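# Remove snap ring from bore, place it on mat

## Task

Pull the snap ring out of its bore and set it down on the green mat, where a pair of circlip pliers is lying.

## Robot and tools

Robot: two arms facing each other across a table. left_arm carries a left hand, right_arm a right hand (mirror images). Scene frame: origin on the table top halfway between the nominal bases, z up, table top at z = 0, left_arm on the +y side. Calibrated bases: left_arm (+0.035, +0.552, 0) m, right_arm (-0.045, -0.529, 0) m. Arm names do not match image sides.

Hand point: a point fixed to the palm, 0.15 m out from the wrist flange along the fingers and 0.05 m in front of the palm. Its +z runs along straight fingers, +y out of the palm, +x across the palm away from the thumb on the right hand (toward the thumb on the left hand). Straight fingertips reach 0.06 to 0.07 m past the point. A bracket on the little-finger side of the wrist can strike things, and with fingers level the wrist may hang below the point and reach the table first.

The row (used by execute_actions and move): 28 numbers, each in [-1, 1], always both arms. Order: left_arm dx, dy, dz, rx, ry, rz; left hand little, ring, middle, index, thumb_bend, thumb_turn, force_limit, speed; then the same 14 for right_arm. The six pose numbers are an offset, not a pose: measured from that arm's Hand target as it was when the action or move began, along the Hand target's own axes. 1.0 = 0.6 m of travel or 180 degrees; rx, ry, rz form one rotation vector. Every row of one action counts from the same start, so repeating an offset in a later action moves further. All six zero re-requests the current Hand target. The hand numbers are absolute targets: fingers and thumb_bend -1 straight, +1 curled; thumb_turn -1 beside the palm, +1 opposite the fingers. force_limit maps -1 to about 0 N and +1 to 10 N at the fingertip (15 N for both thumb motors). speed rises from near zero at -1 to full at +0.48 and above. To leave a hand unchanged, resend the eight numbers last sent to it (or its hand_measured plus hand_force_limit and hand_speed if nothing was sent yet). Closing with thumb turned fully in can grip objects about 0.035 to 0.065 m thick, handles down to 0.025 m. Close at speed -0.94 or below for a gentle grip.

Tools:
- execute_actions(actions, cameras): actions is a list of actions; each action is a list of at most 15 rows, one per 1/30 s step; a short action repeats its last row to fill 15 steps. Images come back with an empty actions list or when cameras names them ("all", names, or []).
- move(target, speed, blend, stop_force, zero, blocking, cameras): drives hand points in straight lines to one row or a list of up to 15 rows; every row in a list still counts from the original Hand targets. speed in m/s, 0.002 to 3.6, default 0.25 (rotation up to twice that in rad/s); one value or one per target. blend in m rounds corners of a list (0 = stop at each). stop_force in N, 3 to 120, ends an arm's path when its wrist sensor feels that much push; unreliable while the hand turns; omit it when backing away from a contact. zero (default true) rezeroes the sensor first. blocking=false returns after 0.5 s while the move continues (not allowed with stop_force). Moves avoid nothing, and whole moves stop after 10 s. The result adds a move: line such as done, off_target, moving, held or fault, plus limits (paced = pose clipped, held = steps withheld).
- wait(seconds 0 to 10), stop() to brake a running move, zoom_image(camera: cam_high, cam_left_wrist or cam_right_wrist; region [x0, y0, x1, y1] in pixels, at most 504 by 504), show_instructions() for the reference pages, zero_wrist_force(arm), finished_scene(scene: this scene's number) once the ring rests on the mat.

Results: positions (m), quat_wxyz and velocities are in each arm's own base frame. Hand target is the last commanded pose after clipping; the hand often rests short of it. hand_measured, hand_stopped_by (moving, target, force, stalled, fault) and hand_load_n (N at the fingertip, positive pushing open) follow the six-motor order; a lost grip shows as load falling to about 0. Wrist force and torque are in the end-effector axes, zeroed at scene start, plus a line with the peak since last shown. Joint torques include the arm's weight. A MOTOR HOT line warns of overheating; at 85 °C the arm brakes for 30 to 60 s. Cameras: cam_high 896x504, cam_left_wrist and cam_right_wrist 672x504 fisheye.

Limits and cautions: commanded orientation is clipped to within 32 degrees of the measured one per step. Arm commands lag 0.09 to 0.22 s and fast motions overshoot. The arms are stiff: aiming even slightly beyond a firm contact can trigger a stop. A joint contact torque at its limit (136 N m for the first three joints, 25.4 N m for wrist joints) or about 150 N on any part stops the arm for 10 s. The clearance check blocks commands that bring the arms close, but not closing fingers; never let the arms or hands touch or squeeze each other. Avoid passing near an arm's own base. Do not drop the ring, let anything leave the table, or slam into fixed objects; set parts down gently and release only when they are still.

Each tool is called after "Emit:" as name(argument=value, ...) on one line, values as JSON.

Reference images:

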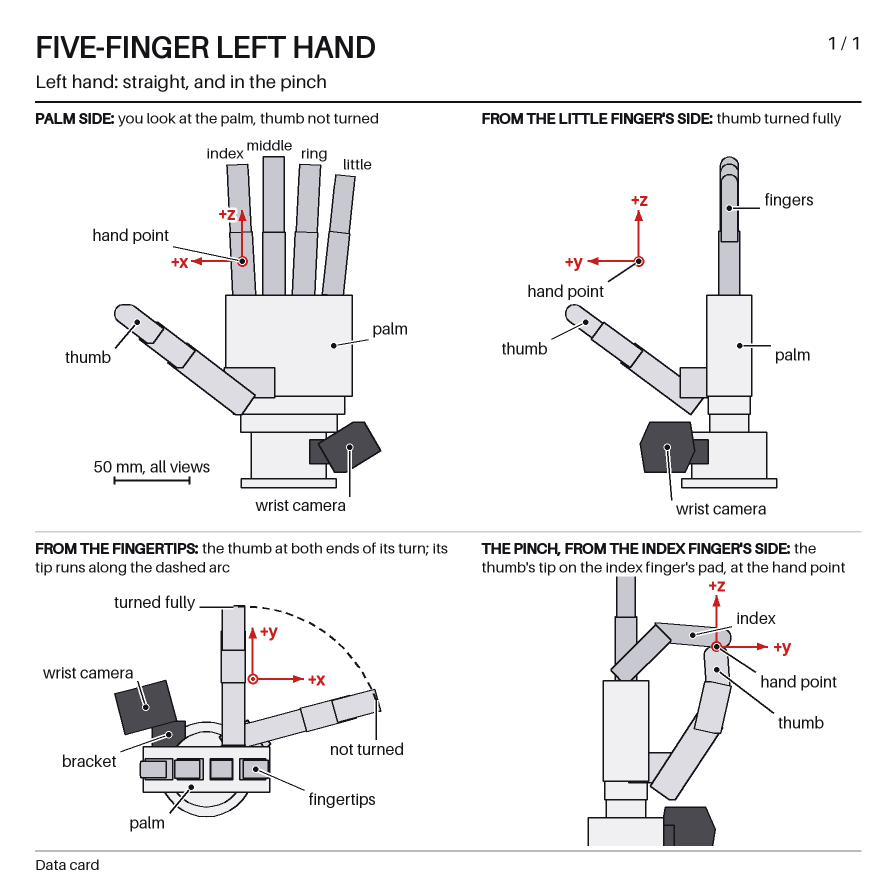

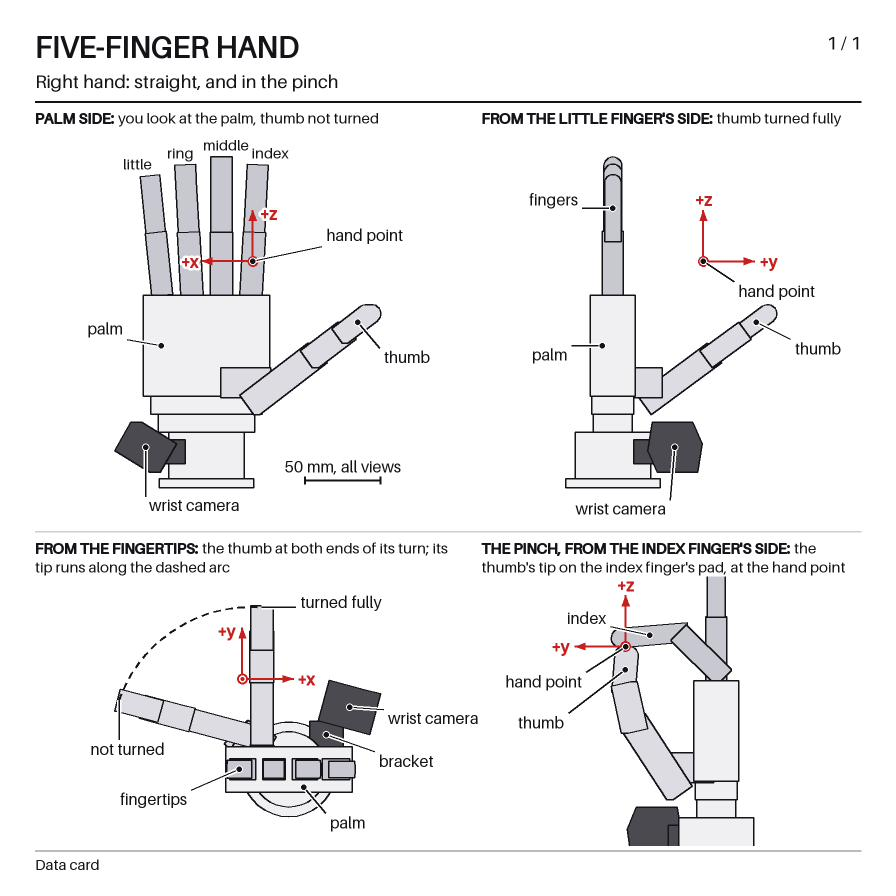

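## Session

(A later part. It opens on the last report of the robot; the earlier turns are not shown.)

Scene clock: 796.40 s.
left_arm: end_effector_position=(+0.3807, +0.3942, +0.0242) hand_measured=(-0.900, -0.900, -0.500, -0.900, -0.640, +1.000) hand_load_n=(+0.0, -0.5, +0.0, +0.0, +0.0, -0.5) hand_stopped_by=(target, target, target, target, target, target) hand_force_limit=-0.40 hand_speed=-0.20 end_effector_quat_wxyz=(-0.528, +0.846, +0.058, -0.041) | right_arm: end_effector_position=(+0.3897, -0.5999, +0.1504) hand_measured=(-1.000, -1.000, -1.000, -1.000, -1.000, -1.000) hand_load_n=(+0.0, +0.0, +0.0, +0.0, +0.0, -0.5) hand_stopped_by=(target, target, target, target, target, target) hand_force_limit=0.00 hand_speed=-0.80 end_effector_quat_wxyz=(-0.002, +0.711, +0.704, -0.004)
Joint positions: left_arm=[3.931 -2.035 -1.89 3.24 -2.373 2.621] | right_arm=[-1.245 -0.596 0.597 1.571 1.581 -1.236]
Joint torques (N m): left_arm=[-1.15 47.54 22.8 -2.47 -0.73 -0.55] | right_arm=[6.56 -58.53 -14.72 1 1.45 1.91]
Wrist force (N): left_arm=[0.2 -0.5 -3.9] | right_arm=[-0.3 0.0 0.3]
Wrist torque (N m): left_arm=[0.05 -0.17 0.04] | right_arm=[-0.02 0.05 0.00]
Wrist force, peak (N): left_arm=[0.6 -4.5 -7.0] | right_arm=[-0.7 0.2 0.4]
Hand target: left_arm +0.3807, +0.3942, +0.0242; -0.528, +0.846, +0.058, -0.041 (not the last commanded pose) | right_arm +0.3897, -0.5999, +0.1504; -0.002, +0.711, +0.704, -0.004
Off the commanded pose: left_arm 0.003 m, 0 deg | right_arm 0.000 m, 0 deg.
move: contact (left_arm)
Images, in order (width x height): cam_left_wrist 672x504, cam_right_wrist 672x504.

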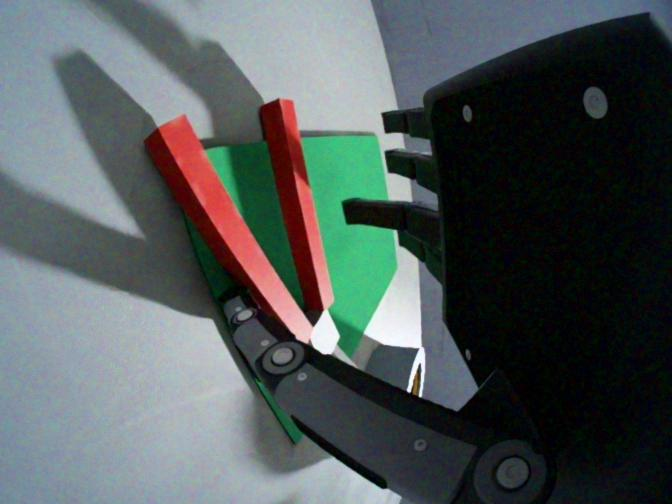

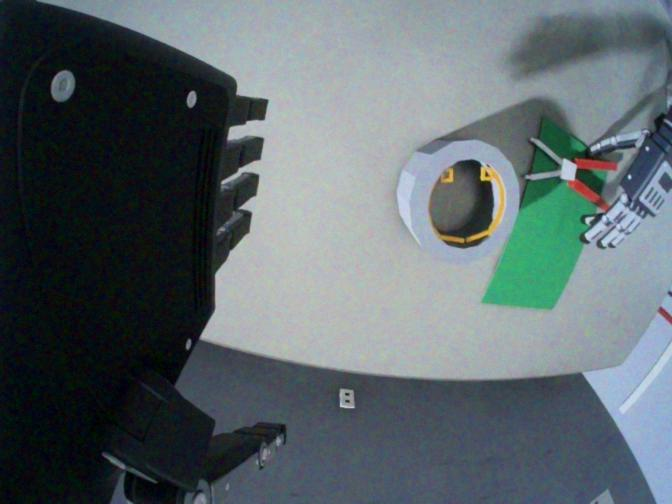

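Emit:
move(target=[[0, -0.0009, -0.0004, 0, 0, 0, -0.9, -0.9, -0.5, -0.9, -0.64, 1, -0.4, -0.2, 0, 0, 0, 0, 0, 0, -1, -1, -1, -1, -1, -1, 0, -0.8], [0, -0.0009, -0.0004, 0, 0, 0, -0.9, -0.9, 0.0, -0.9, -0.64, 1, -0.4, -0.92, 0, 0, 0, 0, 0, 0, -1, -1, -1, -1, -1, -1, 0, -0.8]], speed=0.02, cameras=["cam_left_wrist", "cam_right_wrist"])

Emit:
zoom_image(camera="cam_left_wrist", region=[150, 150, 460, 460])

Emit:
zoom_image(camera="cam_right_wrist", region=[520, 110, 660, 250])

Scene clock: 803.03 s.
left_arm: end_effector_position=(+0.3807, +0.3942, +0.0248) hand_measured=(-0.900, -0.900, +0.000, -0.900, -0.640, +1.000) hand_load_n=(+0.0, -0.5, +2.0, +0.0, +2.0, +0.5) hand_stopped_by=(target, target, target, target, target, target) hand_force_limit=-0.40 hand_speed=-0.92 end_effector_quat_wxyz=(-0.528, +0.846, +0.058, -0.041) | right_arm: end_effector_position=(+0.3897, -0.5999, +0.1504) hand_measured=(-1.000, -1.000, -1.000, -1.000, -1.000, -1.000) hand_load_n=(+0.0, +0.0, +0.0, +0.0, +0.0, +0.0) hand_stopped_by=(target, target, target, target, target, target) hand_force_limit=0.00 hand_speed=-0.80 end_effector_quat_wxyz=(-0.002, +0.711, +0.704, -0.004)
Joint positions: left_arm=[3.931 -2.034 -1.89 3.239 -2.373 2.621] | right_arm=[-1.245 -0.596 0.597 1.571 1.581 -1.236]
Joint torques (N m): left_arm=[7.23 32.43 16.44 0.38 0.64 1.53] | right_arm=[6.36 -58.94 -15.01 0.95 1.46 1.89]
Wrist force (N): left_arm=[0.2 2.2 -1.8] | right_arm=[-0.6 0.3 0.4]
Wrist torque (N m): left_arm=[0.25 -0.13 -0.02] | right_arm=[0.01 0.09 -0.01]
Wrist force, peak (N): left_arm=[0.1 -0.5 -4.4] | right_arm=[-0.8 0.1 0.3]
Hand target: left_arm +0.3807, +0.3942, +0.0248; -0.528, +0.846, +0.058, -0.041 | right_arm +0.3897, -0.5999, +0.1504; -0.002, +0.711, +0.704, -0.004
Off the commanded pose: left_arm 0.000 m, 0 deg | right_arm 0.000 m, 0 deg.
move: done
Images, in order (width x height): cam_left_wrist 672x504, cam_right_wrist 672x504.

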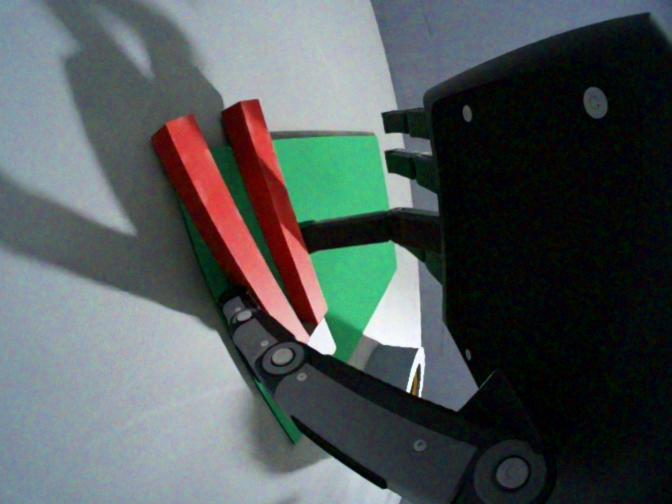

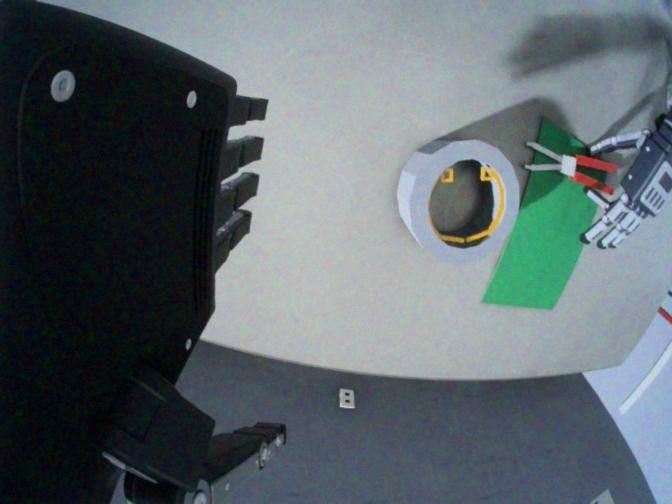

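Scaled by 1.626 from the camera's 672x504 image, which has a finer 960x720 frame.

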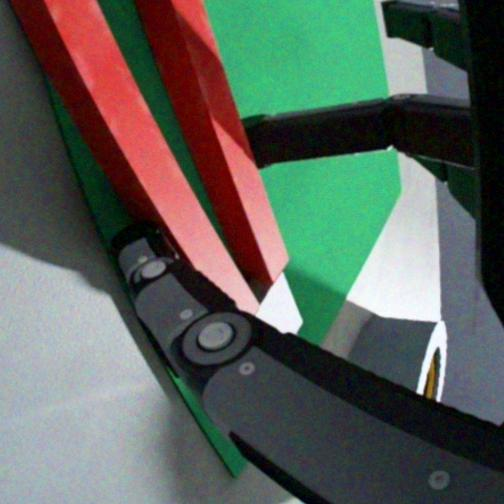

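Scaled by 3.600 from the camera's 672x504 image, which has a finer 960x720 frame.

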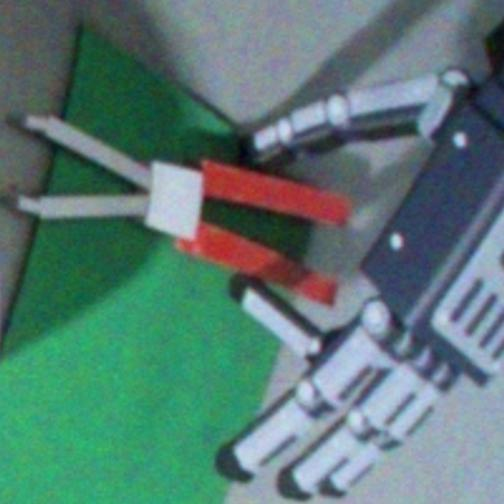

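Emit:
move(target=[0, 0, 0, 0, 0, 0, -0.9, -0.9, 0.14, -0.9, -0.64, 1, 0.0, -0.9, 0, 0, 0, 0, 0, 0, -1, -1, -1, -1, -1, -1, 0, -0.8], speed=0.02, cameras=["cam_left_wrist", "cam_right_wrist"])

Emit:
zoom_image(camera="cam_left_wrist", region=[150, 150, 460, 460])

Emit:
zoom_image(camera="cam_right_wrist", region=[520, 110, 660, 250])

Scene clock: 807.20 s.
left_arm: end_effector_position=(+0.3807, +0.3942, +0.0248) hand_measured=(-0.900, -0.900, +0.140, -0.900, -0.640, +1.000) hand_load_n=(+0.0, +0.0, +2.5, +0.0, +2.5, +0.5) hand_stopped_by=(target, target, target, target, target, target) hand_force_limit=0.00 hand_speed=-0.90 end_effector_quat_wxyz=(-0.528, +0.846, +0.058, -0.041) | right_arm: end_effector_position=(+0.3897, -0.5999, +0.1504) hand_measured=(-1.000, -1.000, -1.000, -1.000, -1.000, -1.000) hand_load_n=(+0.0, +0.0, +0.0, +0.0, +0.0, +0.0) hand_stopped_by=(target, target, target, target, target, target) hand_force_limit=0.00 hand_speed=-0.80 end_effector_quat_wxyz=(-0.002, +0.711, +0.704, -0.004)
Joint positions: left_arm=[3.931 -2.034 -1.89 3.239 -2.373 2.621] | right_arm=[-1.245 -0.596 0.597 1.571 1.581 -1.236]
Joint torques (N m): left_arm=[6.46 25.5 6.05 0.3 0.49 1.59] | right_arm=[6.27 -58.86 -14.96 1.05 1.45 1.91]
Wrist force (N): left_arm=[0.3 2.8 -1.7] | right_arm=[-0.6 0.1 0.3]
Wrist torque (N m): left_arm=[0.26 -0.12 -0.02] | right_arm=[-0.01 0.09 -0.01]
Wrist force, peak (N): left_arm=[0.1 2.7 -2.0] | right_arm=[-0.9 0.1 0.2]
Hand target: left_arm +0.3807, +0.3942, +0.0248; -0.528, +0.846, +0.058, -0.041 | right_arm +0.3897, -0.5999, +0.1504; -0.002, +0.711, +0.704, -0.004
Off the commanded pose: left_arm 0.000 m, 0 deg | right_arm 0.000 m, 0 deg.
move: done
Images, in order (width x height): cam_left_wrist 672x504, cam_right_wrist 672x504.

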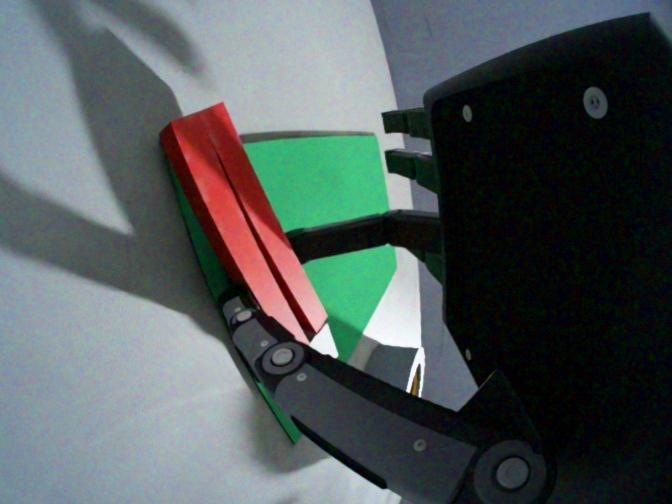

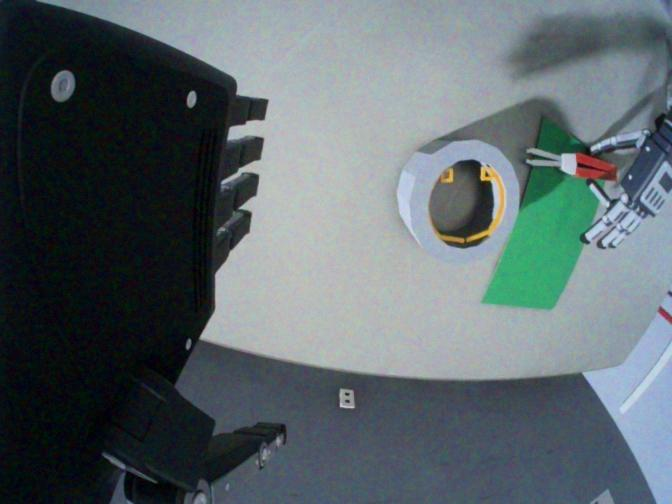

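Scaled by 1.626 from the camera's 672x504 image, which has a finer 960x720 frame.

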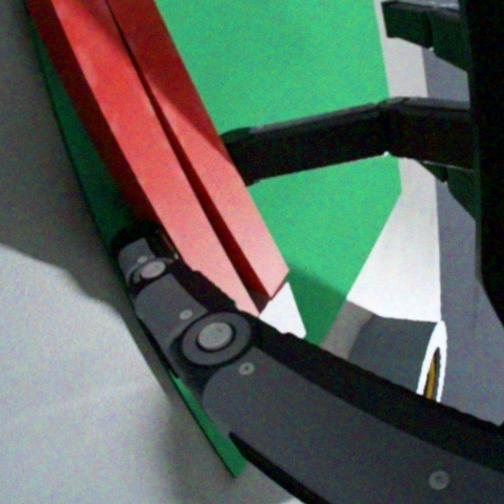

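Scaled by 3.600 from the camera's 672x504 image, which has a finer 960x720 frame.

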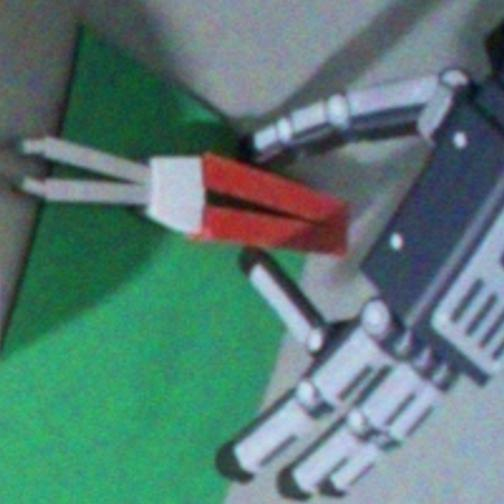

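Emit:
move(target=[0, 0, 0, 0, 0, 0, -0.9, -0.9, 0.26, -0.9, -0.64, 1, 0.1, -0.9, 0, 0, 0, 0, 0, 0, -1, -1, -1, -1, -1, -1, 0, -0.8], speed=0.02, cameras=["cam_left_wrist", "cam_right_wrist"])

Emit:
zoom_image(camera="cam_left_wrist", region=[150, 150, 460, 460])

Emit:
zoom_image(camera="cam_right_wrist", region=[520, 110, 660, 250])

Scene clock: 810.30 s.
left_arm: end_effector_position=(+0.3807, +0.3942, +0.0248) hand_measured=(-0.900, -0.900, +0.164, -0.900, -0.642, +1.000) hand_load_n=(+0.0, +0.0, +7.5, +0.0, +5.5, +0.0) hand_stopped_by=(target, target, force, target, target, target) hand_force_limit=0.10 hand_speed=-0.90 end_effector_quat_wxyz=(-0.528, +0.846, +0.058, -0.041) | right_arm: end_effector_position=(+0.3897, -0.5999, +0.1504) hand_measured=(-1.000, -1.000, -1.000, -1.000, -1.000, -1.000) hand_load_n=(+0.0, +0.0, +0.0, +0.0, +0.0, +0.0) hand_stopped_by=(target, target, target, target, target, target) hand_force_limit=0.00 hand_speed=-0.80 end_effector_quat_wxyz=(-0.002, +0.711, +0.704, -0.004)
Joint positions: left_arm=[3.931 -2.034 -1.89 3.239 -2.373 2.621] | right_arm=[-1.245 -0.596 0.597 1.571 1.581 -1.236]
Joint torques (N m): left_arm=[6.43 25.1 5.18 0.47 0.2 1.51] | right_arm=[6.22 -58.38 -15.02 1.02 1.52 1.98]
Wrist force (N): left_arm=[0.7 -1.2 -1.3] | right_arm=[-0.3 0.4 0.4]
Wrist torque (N m): left_arm=[0.14 -0.13 0.05] | right_arm=[0.02 0.05 0.01]
Wrist force, peak (N): left_arm=[0.6 3.0 -1.7] | right_arm=[-0.7 -0.1 0.3]
Hand target: left_arm +0.3807, +0.3942, +0.0248; -0.528, +0.846, +0.058, -0.041 | right_arm +0.3897, -0.5999, +0.1504; -0.002, +0.711, +0.704, -0.004
Off the commanded pose: left_arm 0.000 m, 0 deg | right_arm 0.000 m, 0 deg.
move: done
Images, in order (width x height): cam_left_wrist 672x504, cam_right_wrist 672x504.

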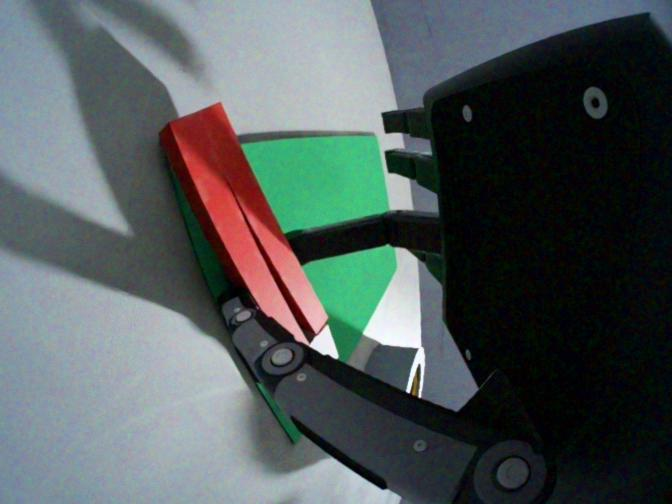

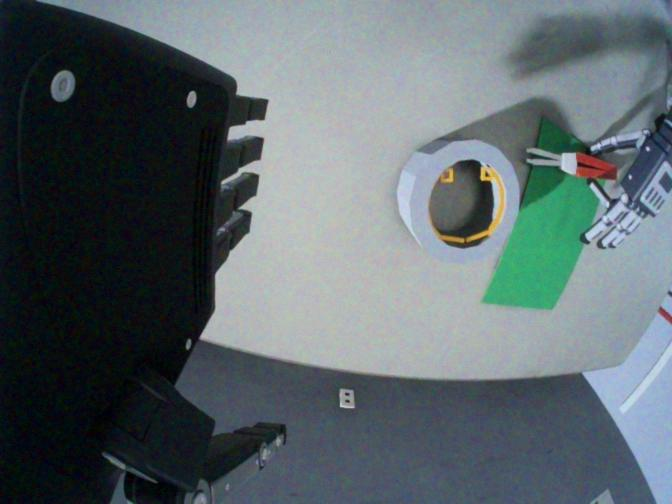

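Scaled by 1.626 from the camera's 672x504 image, which has a finer 960x720 frame.

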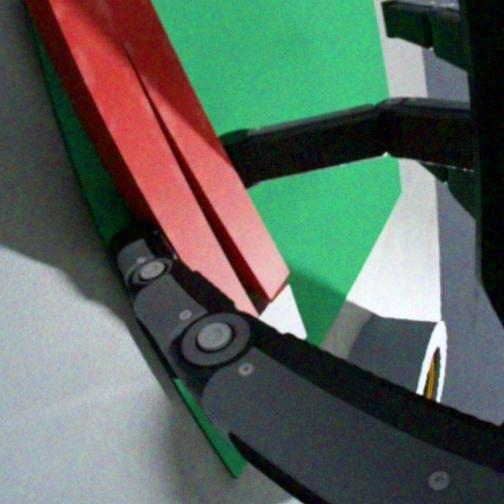

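Scaled by 3.600 from the camera's 672x504 image, which has a finer 960x720 frame.

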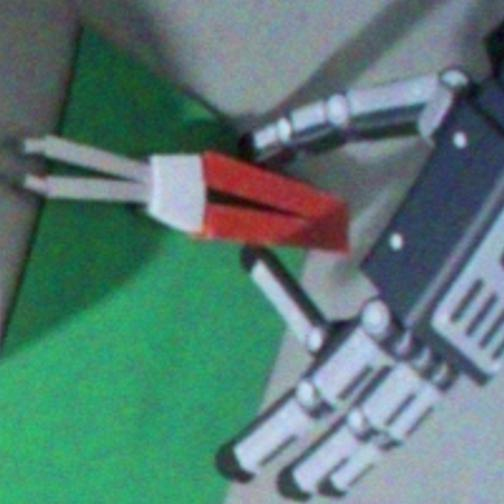

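Emit:
move(target=[-0.0008, -0.0749, -0.0365, 0, 0, 0, -0.9, -0.9, 0.26, -0.9, -0.64, 1, 0.1, -0.9, 0, 0, 0, 0, 0, 0, -1, -1, -1, -1, -1, -1, 0, -0.8], speed=0.04, cameras=["cam_left_wrist", "cam_right_wrist", "cam_high"])

Emit:
zoom_image(camera="cam_right_wrist", region=[520, 110, 660, 250])

Emit:
zoom_image(camera="cam_high", region=[330, 110, 510, 230])

Scene clock: 816.13 s.
left_arm: end_effector_position=(+0.3807, +0.3944, +0.0750) hand_measured=(-0.900, -0.900, +0.164, -0.900, -0.642, +1.000) hand_load_n=(+0.0, +0.0, +5.0, +0.0, +6.5, +0.0) hand_stopped_by=(target, target, force, target, target, target) hand_force_limit=0.10 hand_speed=-0.90 end_effector_quat_wxyz=(-0.528, +0.846, +0.058, -0.041) end_effector_velocity=(+0.000, +0.001, -0.001) end_effector_angular_velocity=(+0.002, -0.002, +0.001) | right_arm: end_effector_position=(+0.3897, -0.5999, +0.1504) hand_measured=(-1.000, -1.000, -1.000, -1.000, -1.000, -1.000) hand_load_n=(+0.0, +0.0, +0.0, +0.0, +0.0, +0.0) hand_stopped_by=(target, target, target, target, target, target) hand_force_limit=0.00 hand_speed=-0.80 end_effector_quat_wxyz=(-0.002, +0.711, +0.704, -0.004)
Joint positions: left_arm=[3.932 -1.952 -1.849 3.117 -2.373 2.621] | right_arm=[-1.245 -0.596 0.597 1.571 1.581 -1.236]
Joint velocities: left_arm=[0.001 -0.002 -0.002 0.007 0 0] | right_arm=[within noise]
Joint torques (N m): left_arm=[6.87 21.78 6.23 2.08 0.57 0.18] | right_arm=[6.46 -58.89 -15.11 0.96 1.46 1.92]
Wrist force (N): left_arm=[0.4 3.6 -1.1] | right_arm=[-0.2 0.2 0.1]
Wrist torque (N m): left_arm=[0.30 -0.17 -0.03] | right_arm=[0.02 0.05 0.01]
Wrist force, peak (N): left_arm=[0.1 4.1 -1.0] | right_arm=[-0.5 0.3 0.4]
Hand target: left_arm +0.3807, +0.3943, +0.0748; -0.528, +0.846, +0.058, -0.041 | right_arm +0.3897, -0.5999, +0.1504; -0.002, +0.711, +0.704, -0.004
Off the commanded pose: left_arm 0.000 m, 0 deg | right_arm 0.000 m, 0 deg.
move: done

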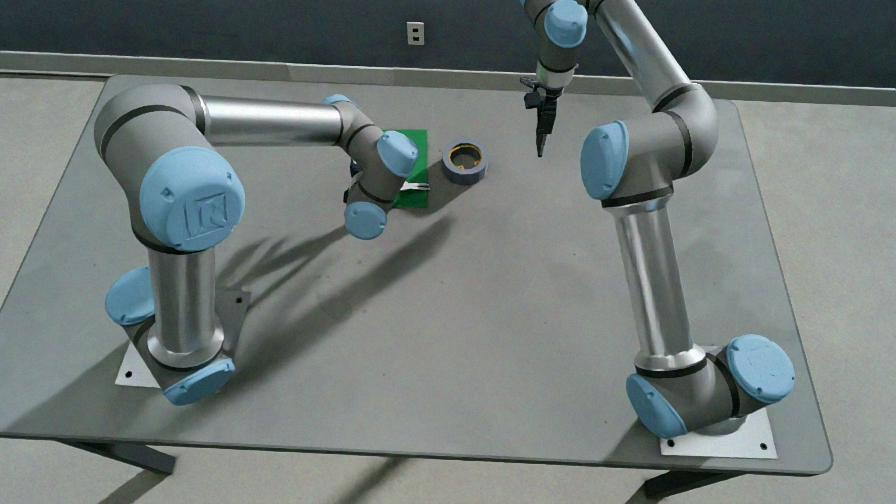

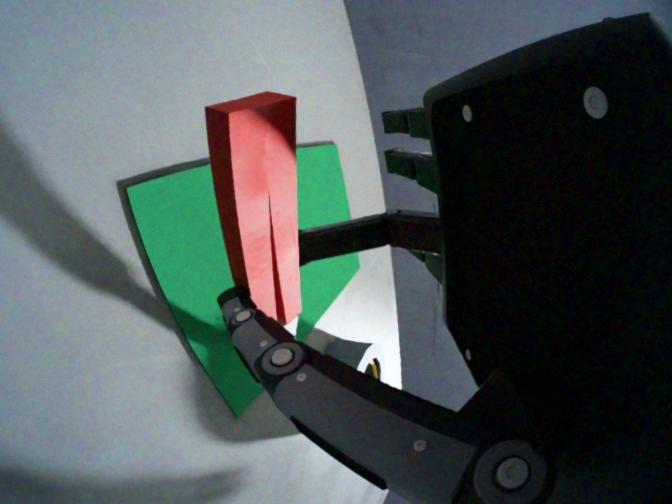

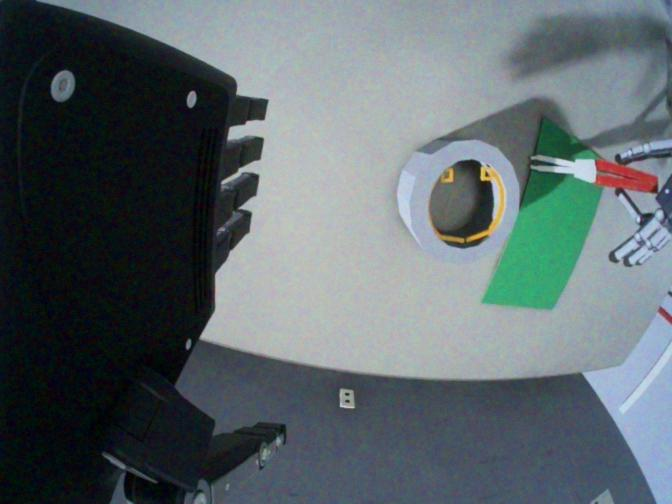

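Scaled by 3.600 from the camera's 672x504 image, which has a finer 960x720 frame.

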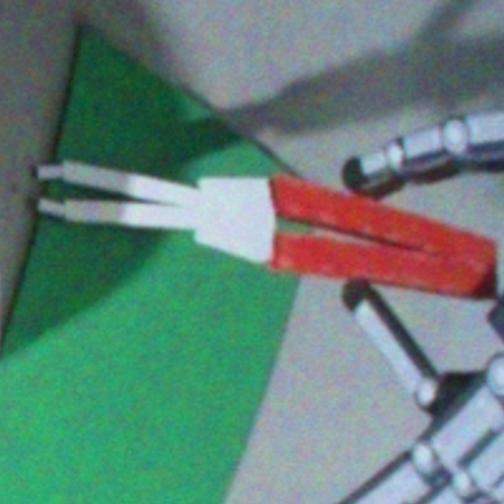

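Scaled by 2.800 from the camera's 896x504 image, which has a finer 1280x720 frame.

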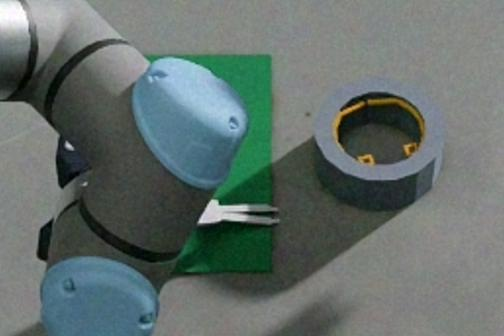

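Emit:
move(target=[0.127, -0.1875, -0.0528, 0, -0.1218, 0.2497, -0.9, -0.9, 0.26, -0.9, -0.64, 1, 0.1, -0.9, 0, 0, 0, 0, 0, 0, -1, -1, -1, -1, -1, -1, 0, -0.8], speed=0.1, cameras=["cam_left_wrist", "cam_right_wrist", "cam_high"])

Emit:
zoom_image(camera="cam_right_wrist", region=[480, 40, 670, 230])

Emit:
zoom_image(camera="cam_high", region=[330, 90, 510, 210])

Scene clock: 844.83 s.
left_arm: end_effector_position=(+0.4542, +0.4260, +0.1890) hand_measured=(-0.900, -0.900, +0.164, -0.900, -0.642, +1.000) hand_load_n=(+0.0, +0.0, +4.5, +0.0, +6.0, +0.5) hand_stopped_by=(target, target, force, target, target, target) hand_force_limit=0.10 hand_speed=-0.90 end_effector_quat_wxyz=(-0.452, +0.781, -0.171, -0.395) | right_arm: end_effector_position=(+0.3897, -0.5999, +0.1504) hand_measured=(-1.000, -1.000, -1.000, -1.000, -1.000, -1.000) hand_load_n=(+0.0, +0.0, +0.0, +0.0, +0.0, +0.0) hand_stopped_by=(target, target, target, target, target, target) hand_force_limit=0.00 hand_speed=-0.80 end_effector_quat_wxyz=(-0.002, +0.711, +0.704, -0.004)
Joint positions: left_arm=[3.747 -2.469 -0.871 2.107 -2.84 2.857] | right_arm=[-1.245 -0.596 0.597 1.571 1.581 -1.236]
Joint torques (N m): left_arm=[7.65 70.07 17.21 -0.3 -0.74 1.74] | right_arm=[6.29 -57.94 -14.73 1.04 1.5 1.97]
Wrist force (N): left_arm=[3.4 2.3 -2.2] | right_arm=[-0.4 0.1 0.6]
Wrist torque (N m): left_arm=[0.29 -0.31 0.15] | right_arm=[-0.02 0.06 0.01]
Wrist force, peak (N): left_arm=[3.5 2.4 -2.1] | right_arm=[-0.7 -0.2 0.4]
Hand target: left_arm +0.4541, +0.4260, +0.1891; -0.452, +0.781, -0.171, -0.395 | right_arm +0.3897, -0.5999, +0.1504; -0.002, +0.711, +0.704, -0.004
Off the commanded pose: left_arm 0.000 m, 0 deg | right_arm 0.000 m, 0 deg.
move: done

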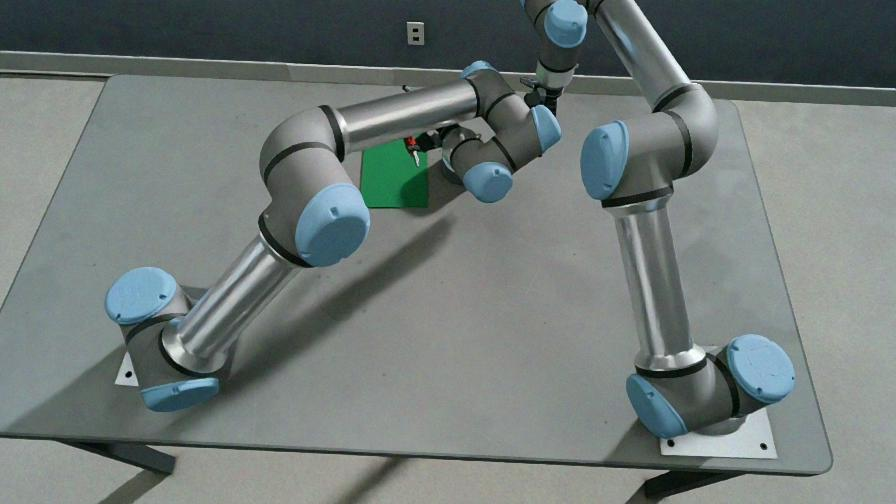

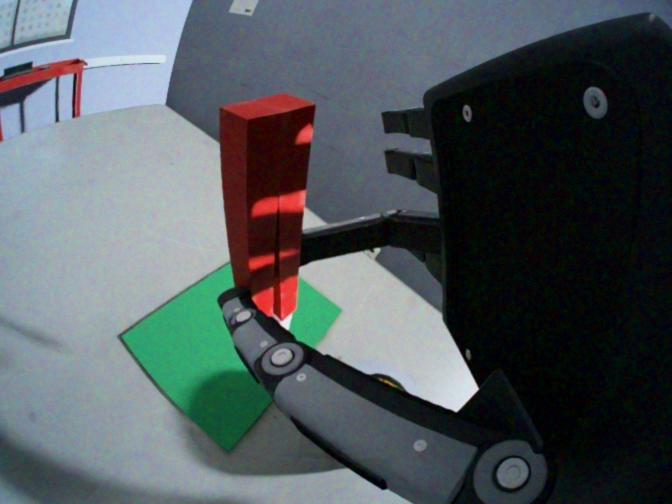

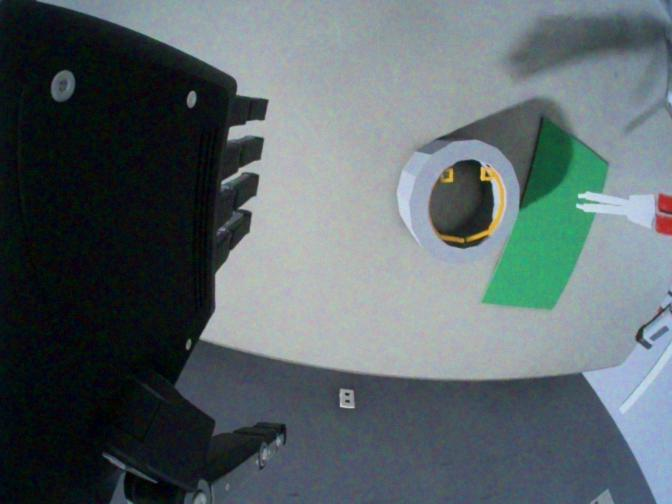

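Scaled by 2.653 from the camera's 672x504 image, which has a finer 960x720 frame.

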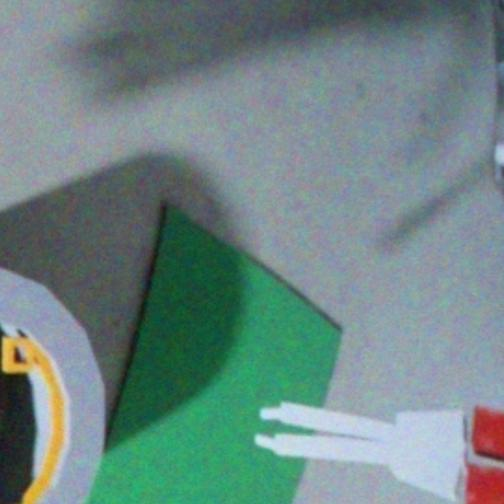

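Scaled by 2.800 from the camera's 896x504 image, which has a finer 1280x720 frame.

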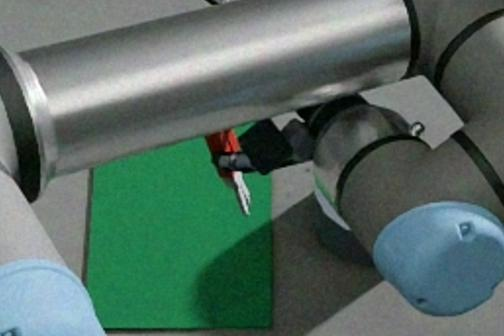

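Emit:
move(target=[-0.0001, 0, 0, 0.405, 0.0494, 0.2305, -0.9, -0.9, 0.26, -0.9, -0.64, 1, 0.1, -0.9, 0, 0, 0, 0, 0, 0, -1, -1, -1, -1, -1, -1, 0, -0.8], speed=0.12, cameras=["cam_left_wrist", "cam_right_wrist", "cam_high"])

Scene clock: 981.47 s.
left_arm: end_effector_position=(+0.4540, +0.4260, +0.1892) hand_measured=(-0.900, -0.900, +0.164, -0.900, -0.642, +1.000) hand_load_n=(+0.0, +0.0, +4.0, +0.0, +5.0, +1.0) hand_stopped_by=(target, target, force, target, target, target) hand_force_limit=0.10 hand_speed=-0.90 end_effector_quat_wxyz=(+0.646, -0.288, +0.646, +0.287) | right_arm: end_effector_position=(+0.3897, -0.5999, +0.1504) hand_measured=(-1.000, -1.000, -1.000, -1.000, -1.000, -1.000) hand_load_n=(+0.0, +0.0, +0.0, +0.0, +0.0, -0.5) hand_stopped_by=(target, target, target, target, target, target) hand_force_limit=0.00 hand_speed=-0.80 end_effector_quat_wxyz=(-0.002, +0.711, +0.704, -0.004)
Joint positions: left_arm=[4.036 -1.739 -2.132 3.87 -1.515 4.711] | right_arm=[-1.245 -0.596 0.597 1.571 1.581 -1.236]
Joint torques (N m): left_arm=[-0.11 14.51 27.39 0.78 1.3 -0.45] | right_arm=[6.25 -58.11 -15.12 1.08 1.49 1.9]
Wrist force (N): left_arm=[3.7 -0.1 -3.3] | right_arm=[-0.1 0.3 0.1]
Wrist torque (N m): left_arm=[0.21 -0.28 0.18] | right_arm=[0.03 0.03 0.02]
Wrist force, peak (N): left_arm=[4.2 0.9 -3.7] | right_arm=[-0.7 0.2 0.5]
Hand target: left_arm +0.4541, +0.4260, +0.1892; +0.646, -0.288, +0.646, +0.287 | right_arm +0.3897, -0.5999, +0.1504; -0.002, +0.711, +0.704, -0.004
Off the commanded pose: left_arm 0.000 m, 0 deg | right_arm 0.000 m, 0 deg.
move: done

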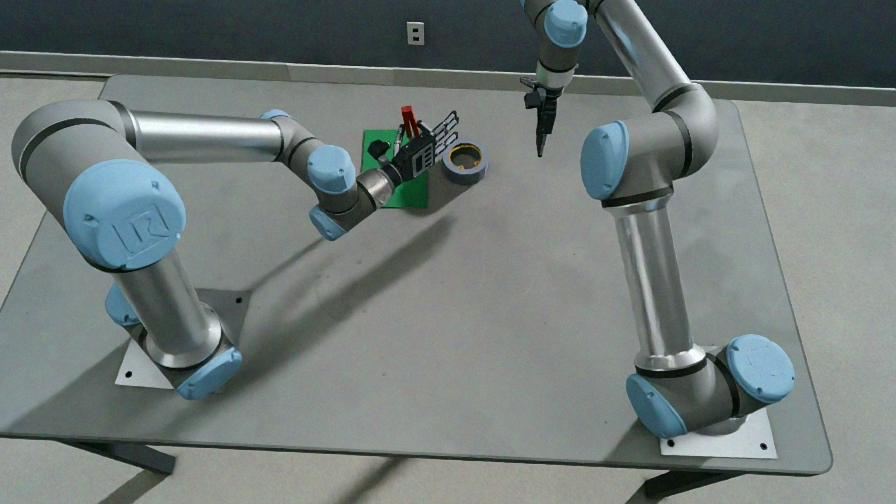

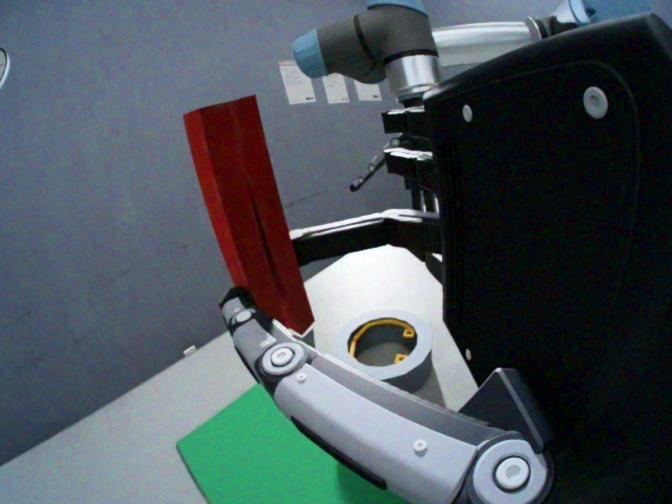

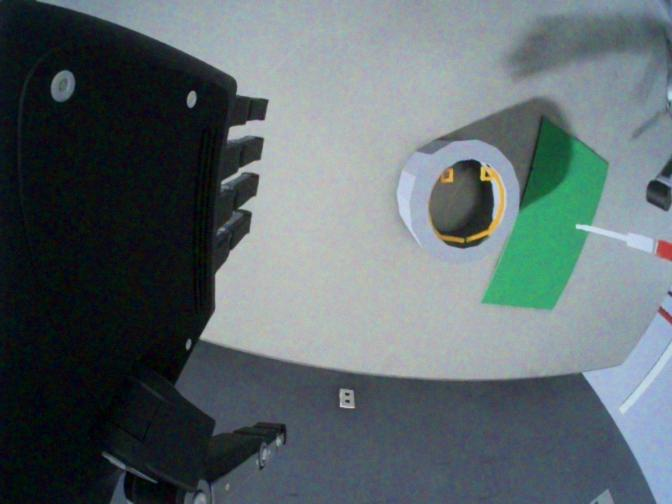

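Emit:
zoom_image(camera="cam_high", region=[340, 80, 500, 220])

Emit:
zoom_image(camera="cam_right_wrist", region=[540, 160, 672, 300])

Emit:
zoom_image(camera="cam_left_wrist", region=[160, 70, 480, 410])

Scaled by 3.150 from the camera's 896x504 image, which has a finer 1280x720 frame.

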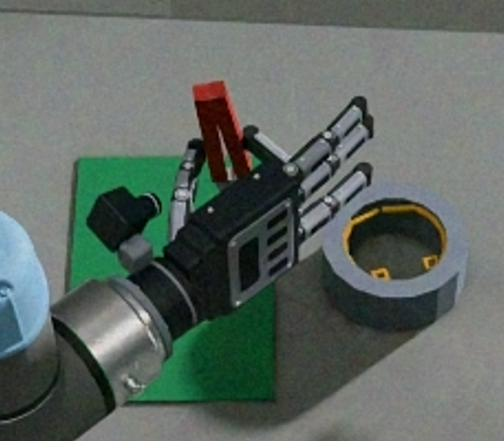

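Scaled by 3.600 from the camera's 672x504 image, which has a finer 960x720 frame.

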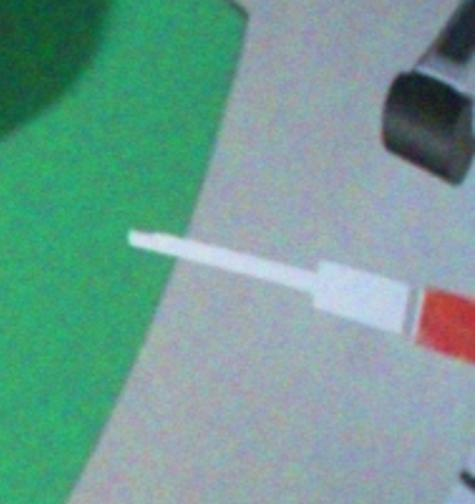

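Scaled by 1.482 from the camera's 672x504 image, which has a finer 960x720 frame.

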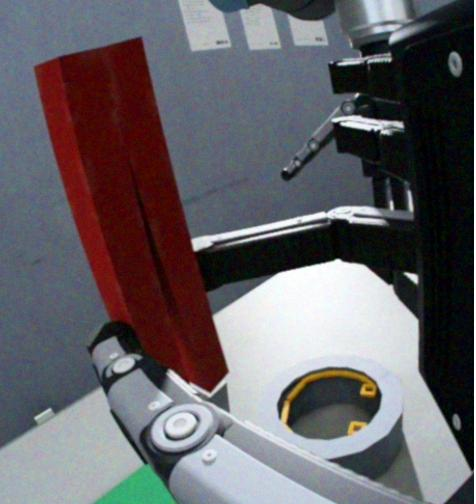

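Emit:
move(target=[-0.0183, -0.1724, 0.1093, 0, 0, 0, -0.9, -0.9, 0.26, -0.9, -0.64, 1, 0.1, -0.9, 0.084, -0.0293, -0.3492, 0.0833, 0.4736, 0.7571, -0.9, -0.9, -0.4, -0.9, -0.64, 1, -0.5, 0], speed=0.25, cameras=["all"])

Scene clock: 1136.87 s.
left_arm: end_effector_position=(+0.5749, +0.4056, +0.2002) hand_measured=(-0.900, -0.900, +0.164, -0.900, -0.642, +1.000) hand_load_n=(+0.0, +0.0, +4.0, +0.0, +5.0, +1.0) hand_stopped_by=(target, target, force, target, target, target) hand_force_limit=0.10 hand_speed=-0.90 end_effector_quat_wxyz=(+0.646, -0.288, +0.646, +0.287) | right_arm: end_effector_position=(+0.3746, -0.5489, +0.3600) hand_measured=(-0.900, -0.900, -0.400, -0.900, -0.640, +1.000) hand_load_n=(+0.0, +0.0, +0.0, -0.5, +0.0, +0.0) hand_stopped_by=(target, target, target, target, target, target) hand_force_limit=-0.50 hand_speed=0.00 end_effector_quat_wxyz=(-0.428, +0.703, -0.480, +0.303) end_effector_velocity=(+0.000, +0.000, +0.000) end_effector_angular_velocity=(-0.005, +0.000, +0.001)
Joint positions: left_arm=[3.797 -1.931 -1.835 3.764 -1.754 4.711] | right_arm=[-1.467 -0.425 0.048 2.409 0.525 1.033]
Joint velocities: left_arm=[within noise] | right_arm=[0.001 0.001 -0.005 -0.001 0 0]
Joint torques (N m): left_arm=[7.77 50.54 9.29 4 1.62 -1.67] | right_arm=[9.95 -46.9 -23.26 3.92 -0.86 2.37]
Wrist force (N): left_arm=[3.9 0.2 -3.2] | right_arm=[-0.7 -1.7 0.8]
Wrist torque (N m): left_arm=[0.25 -0.33 0.20] | right_arm=[-0.17 0.08 -0.10]
Wrist force, peak (N): left_arm=[4.5 0.1 -3.8] | right_arm=[-0.1 -2.1 0.4]
Hand target: left_arm +0.5748, +0.4057, +0.2002; +0.646, -0.288, +0.646, +0.287 | right_arm +0.3746, -0.5487, +0.3600; -0.428, +0.703, -0.480, +0.303
Off the commanded pose: left_arm 0.000 m, 0 deg | right_arm 0.000 m, 0 deg.
elbow stopped short (right arm): the move would have taken joint 3 (elbow) straighter than the controller allows.
move: done

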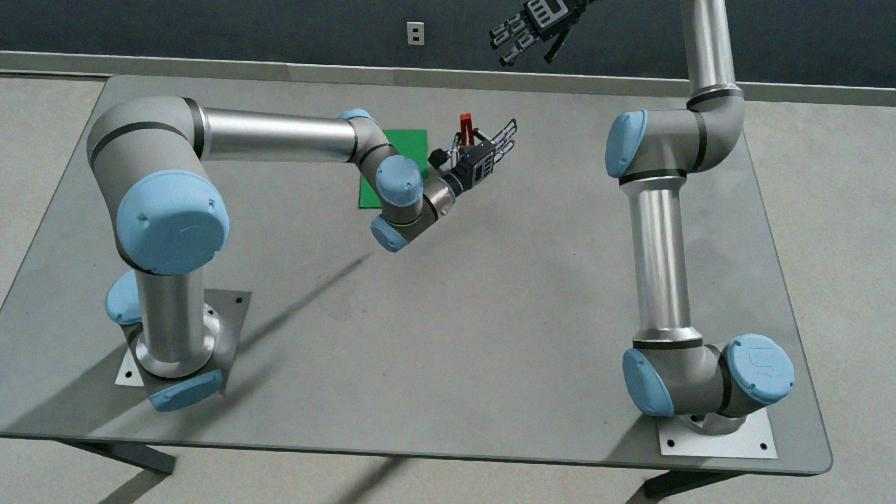

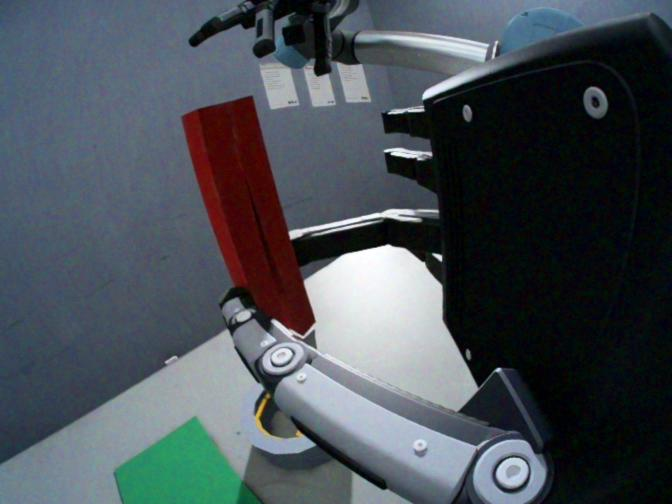

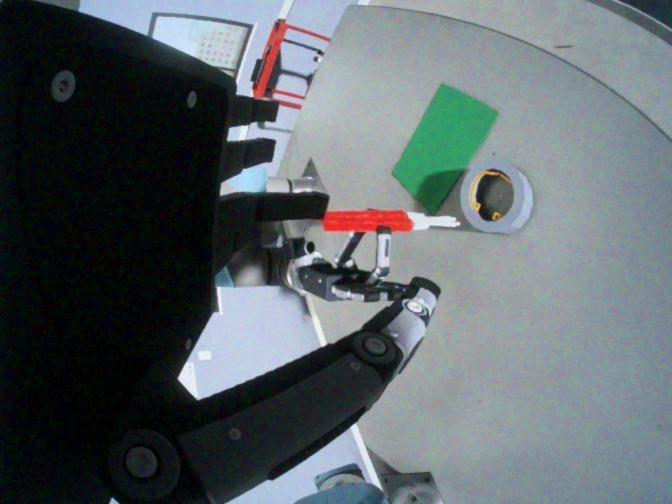

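Emit:
zoom_image(camera="cam_high", region=[410, 90, 540, 220])

Emit:
zoom_image(camera="cam_right_wrist", region=[230, 150, 560, 320])

Scaled by 3.877 from the camera's 896x504 image, which has a finer 1280x720 frame.

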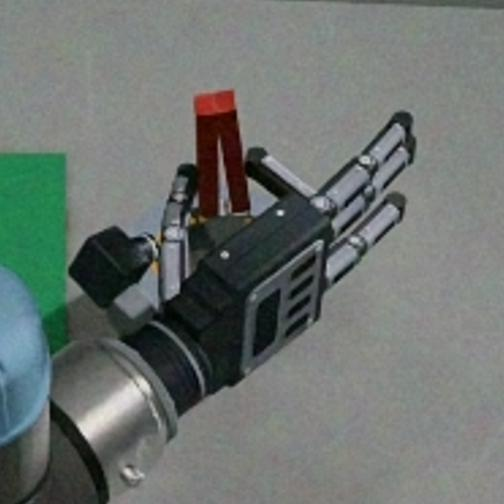

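Scaled by 1.527 from the camera's 672x504 image, which has a finer 960x720 frame.

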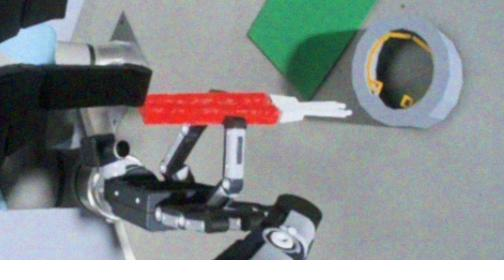

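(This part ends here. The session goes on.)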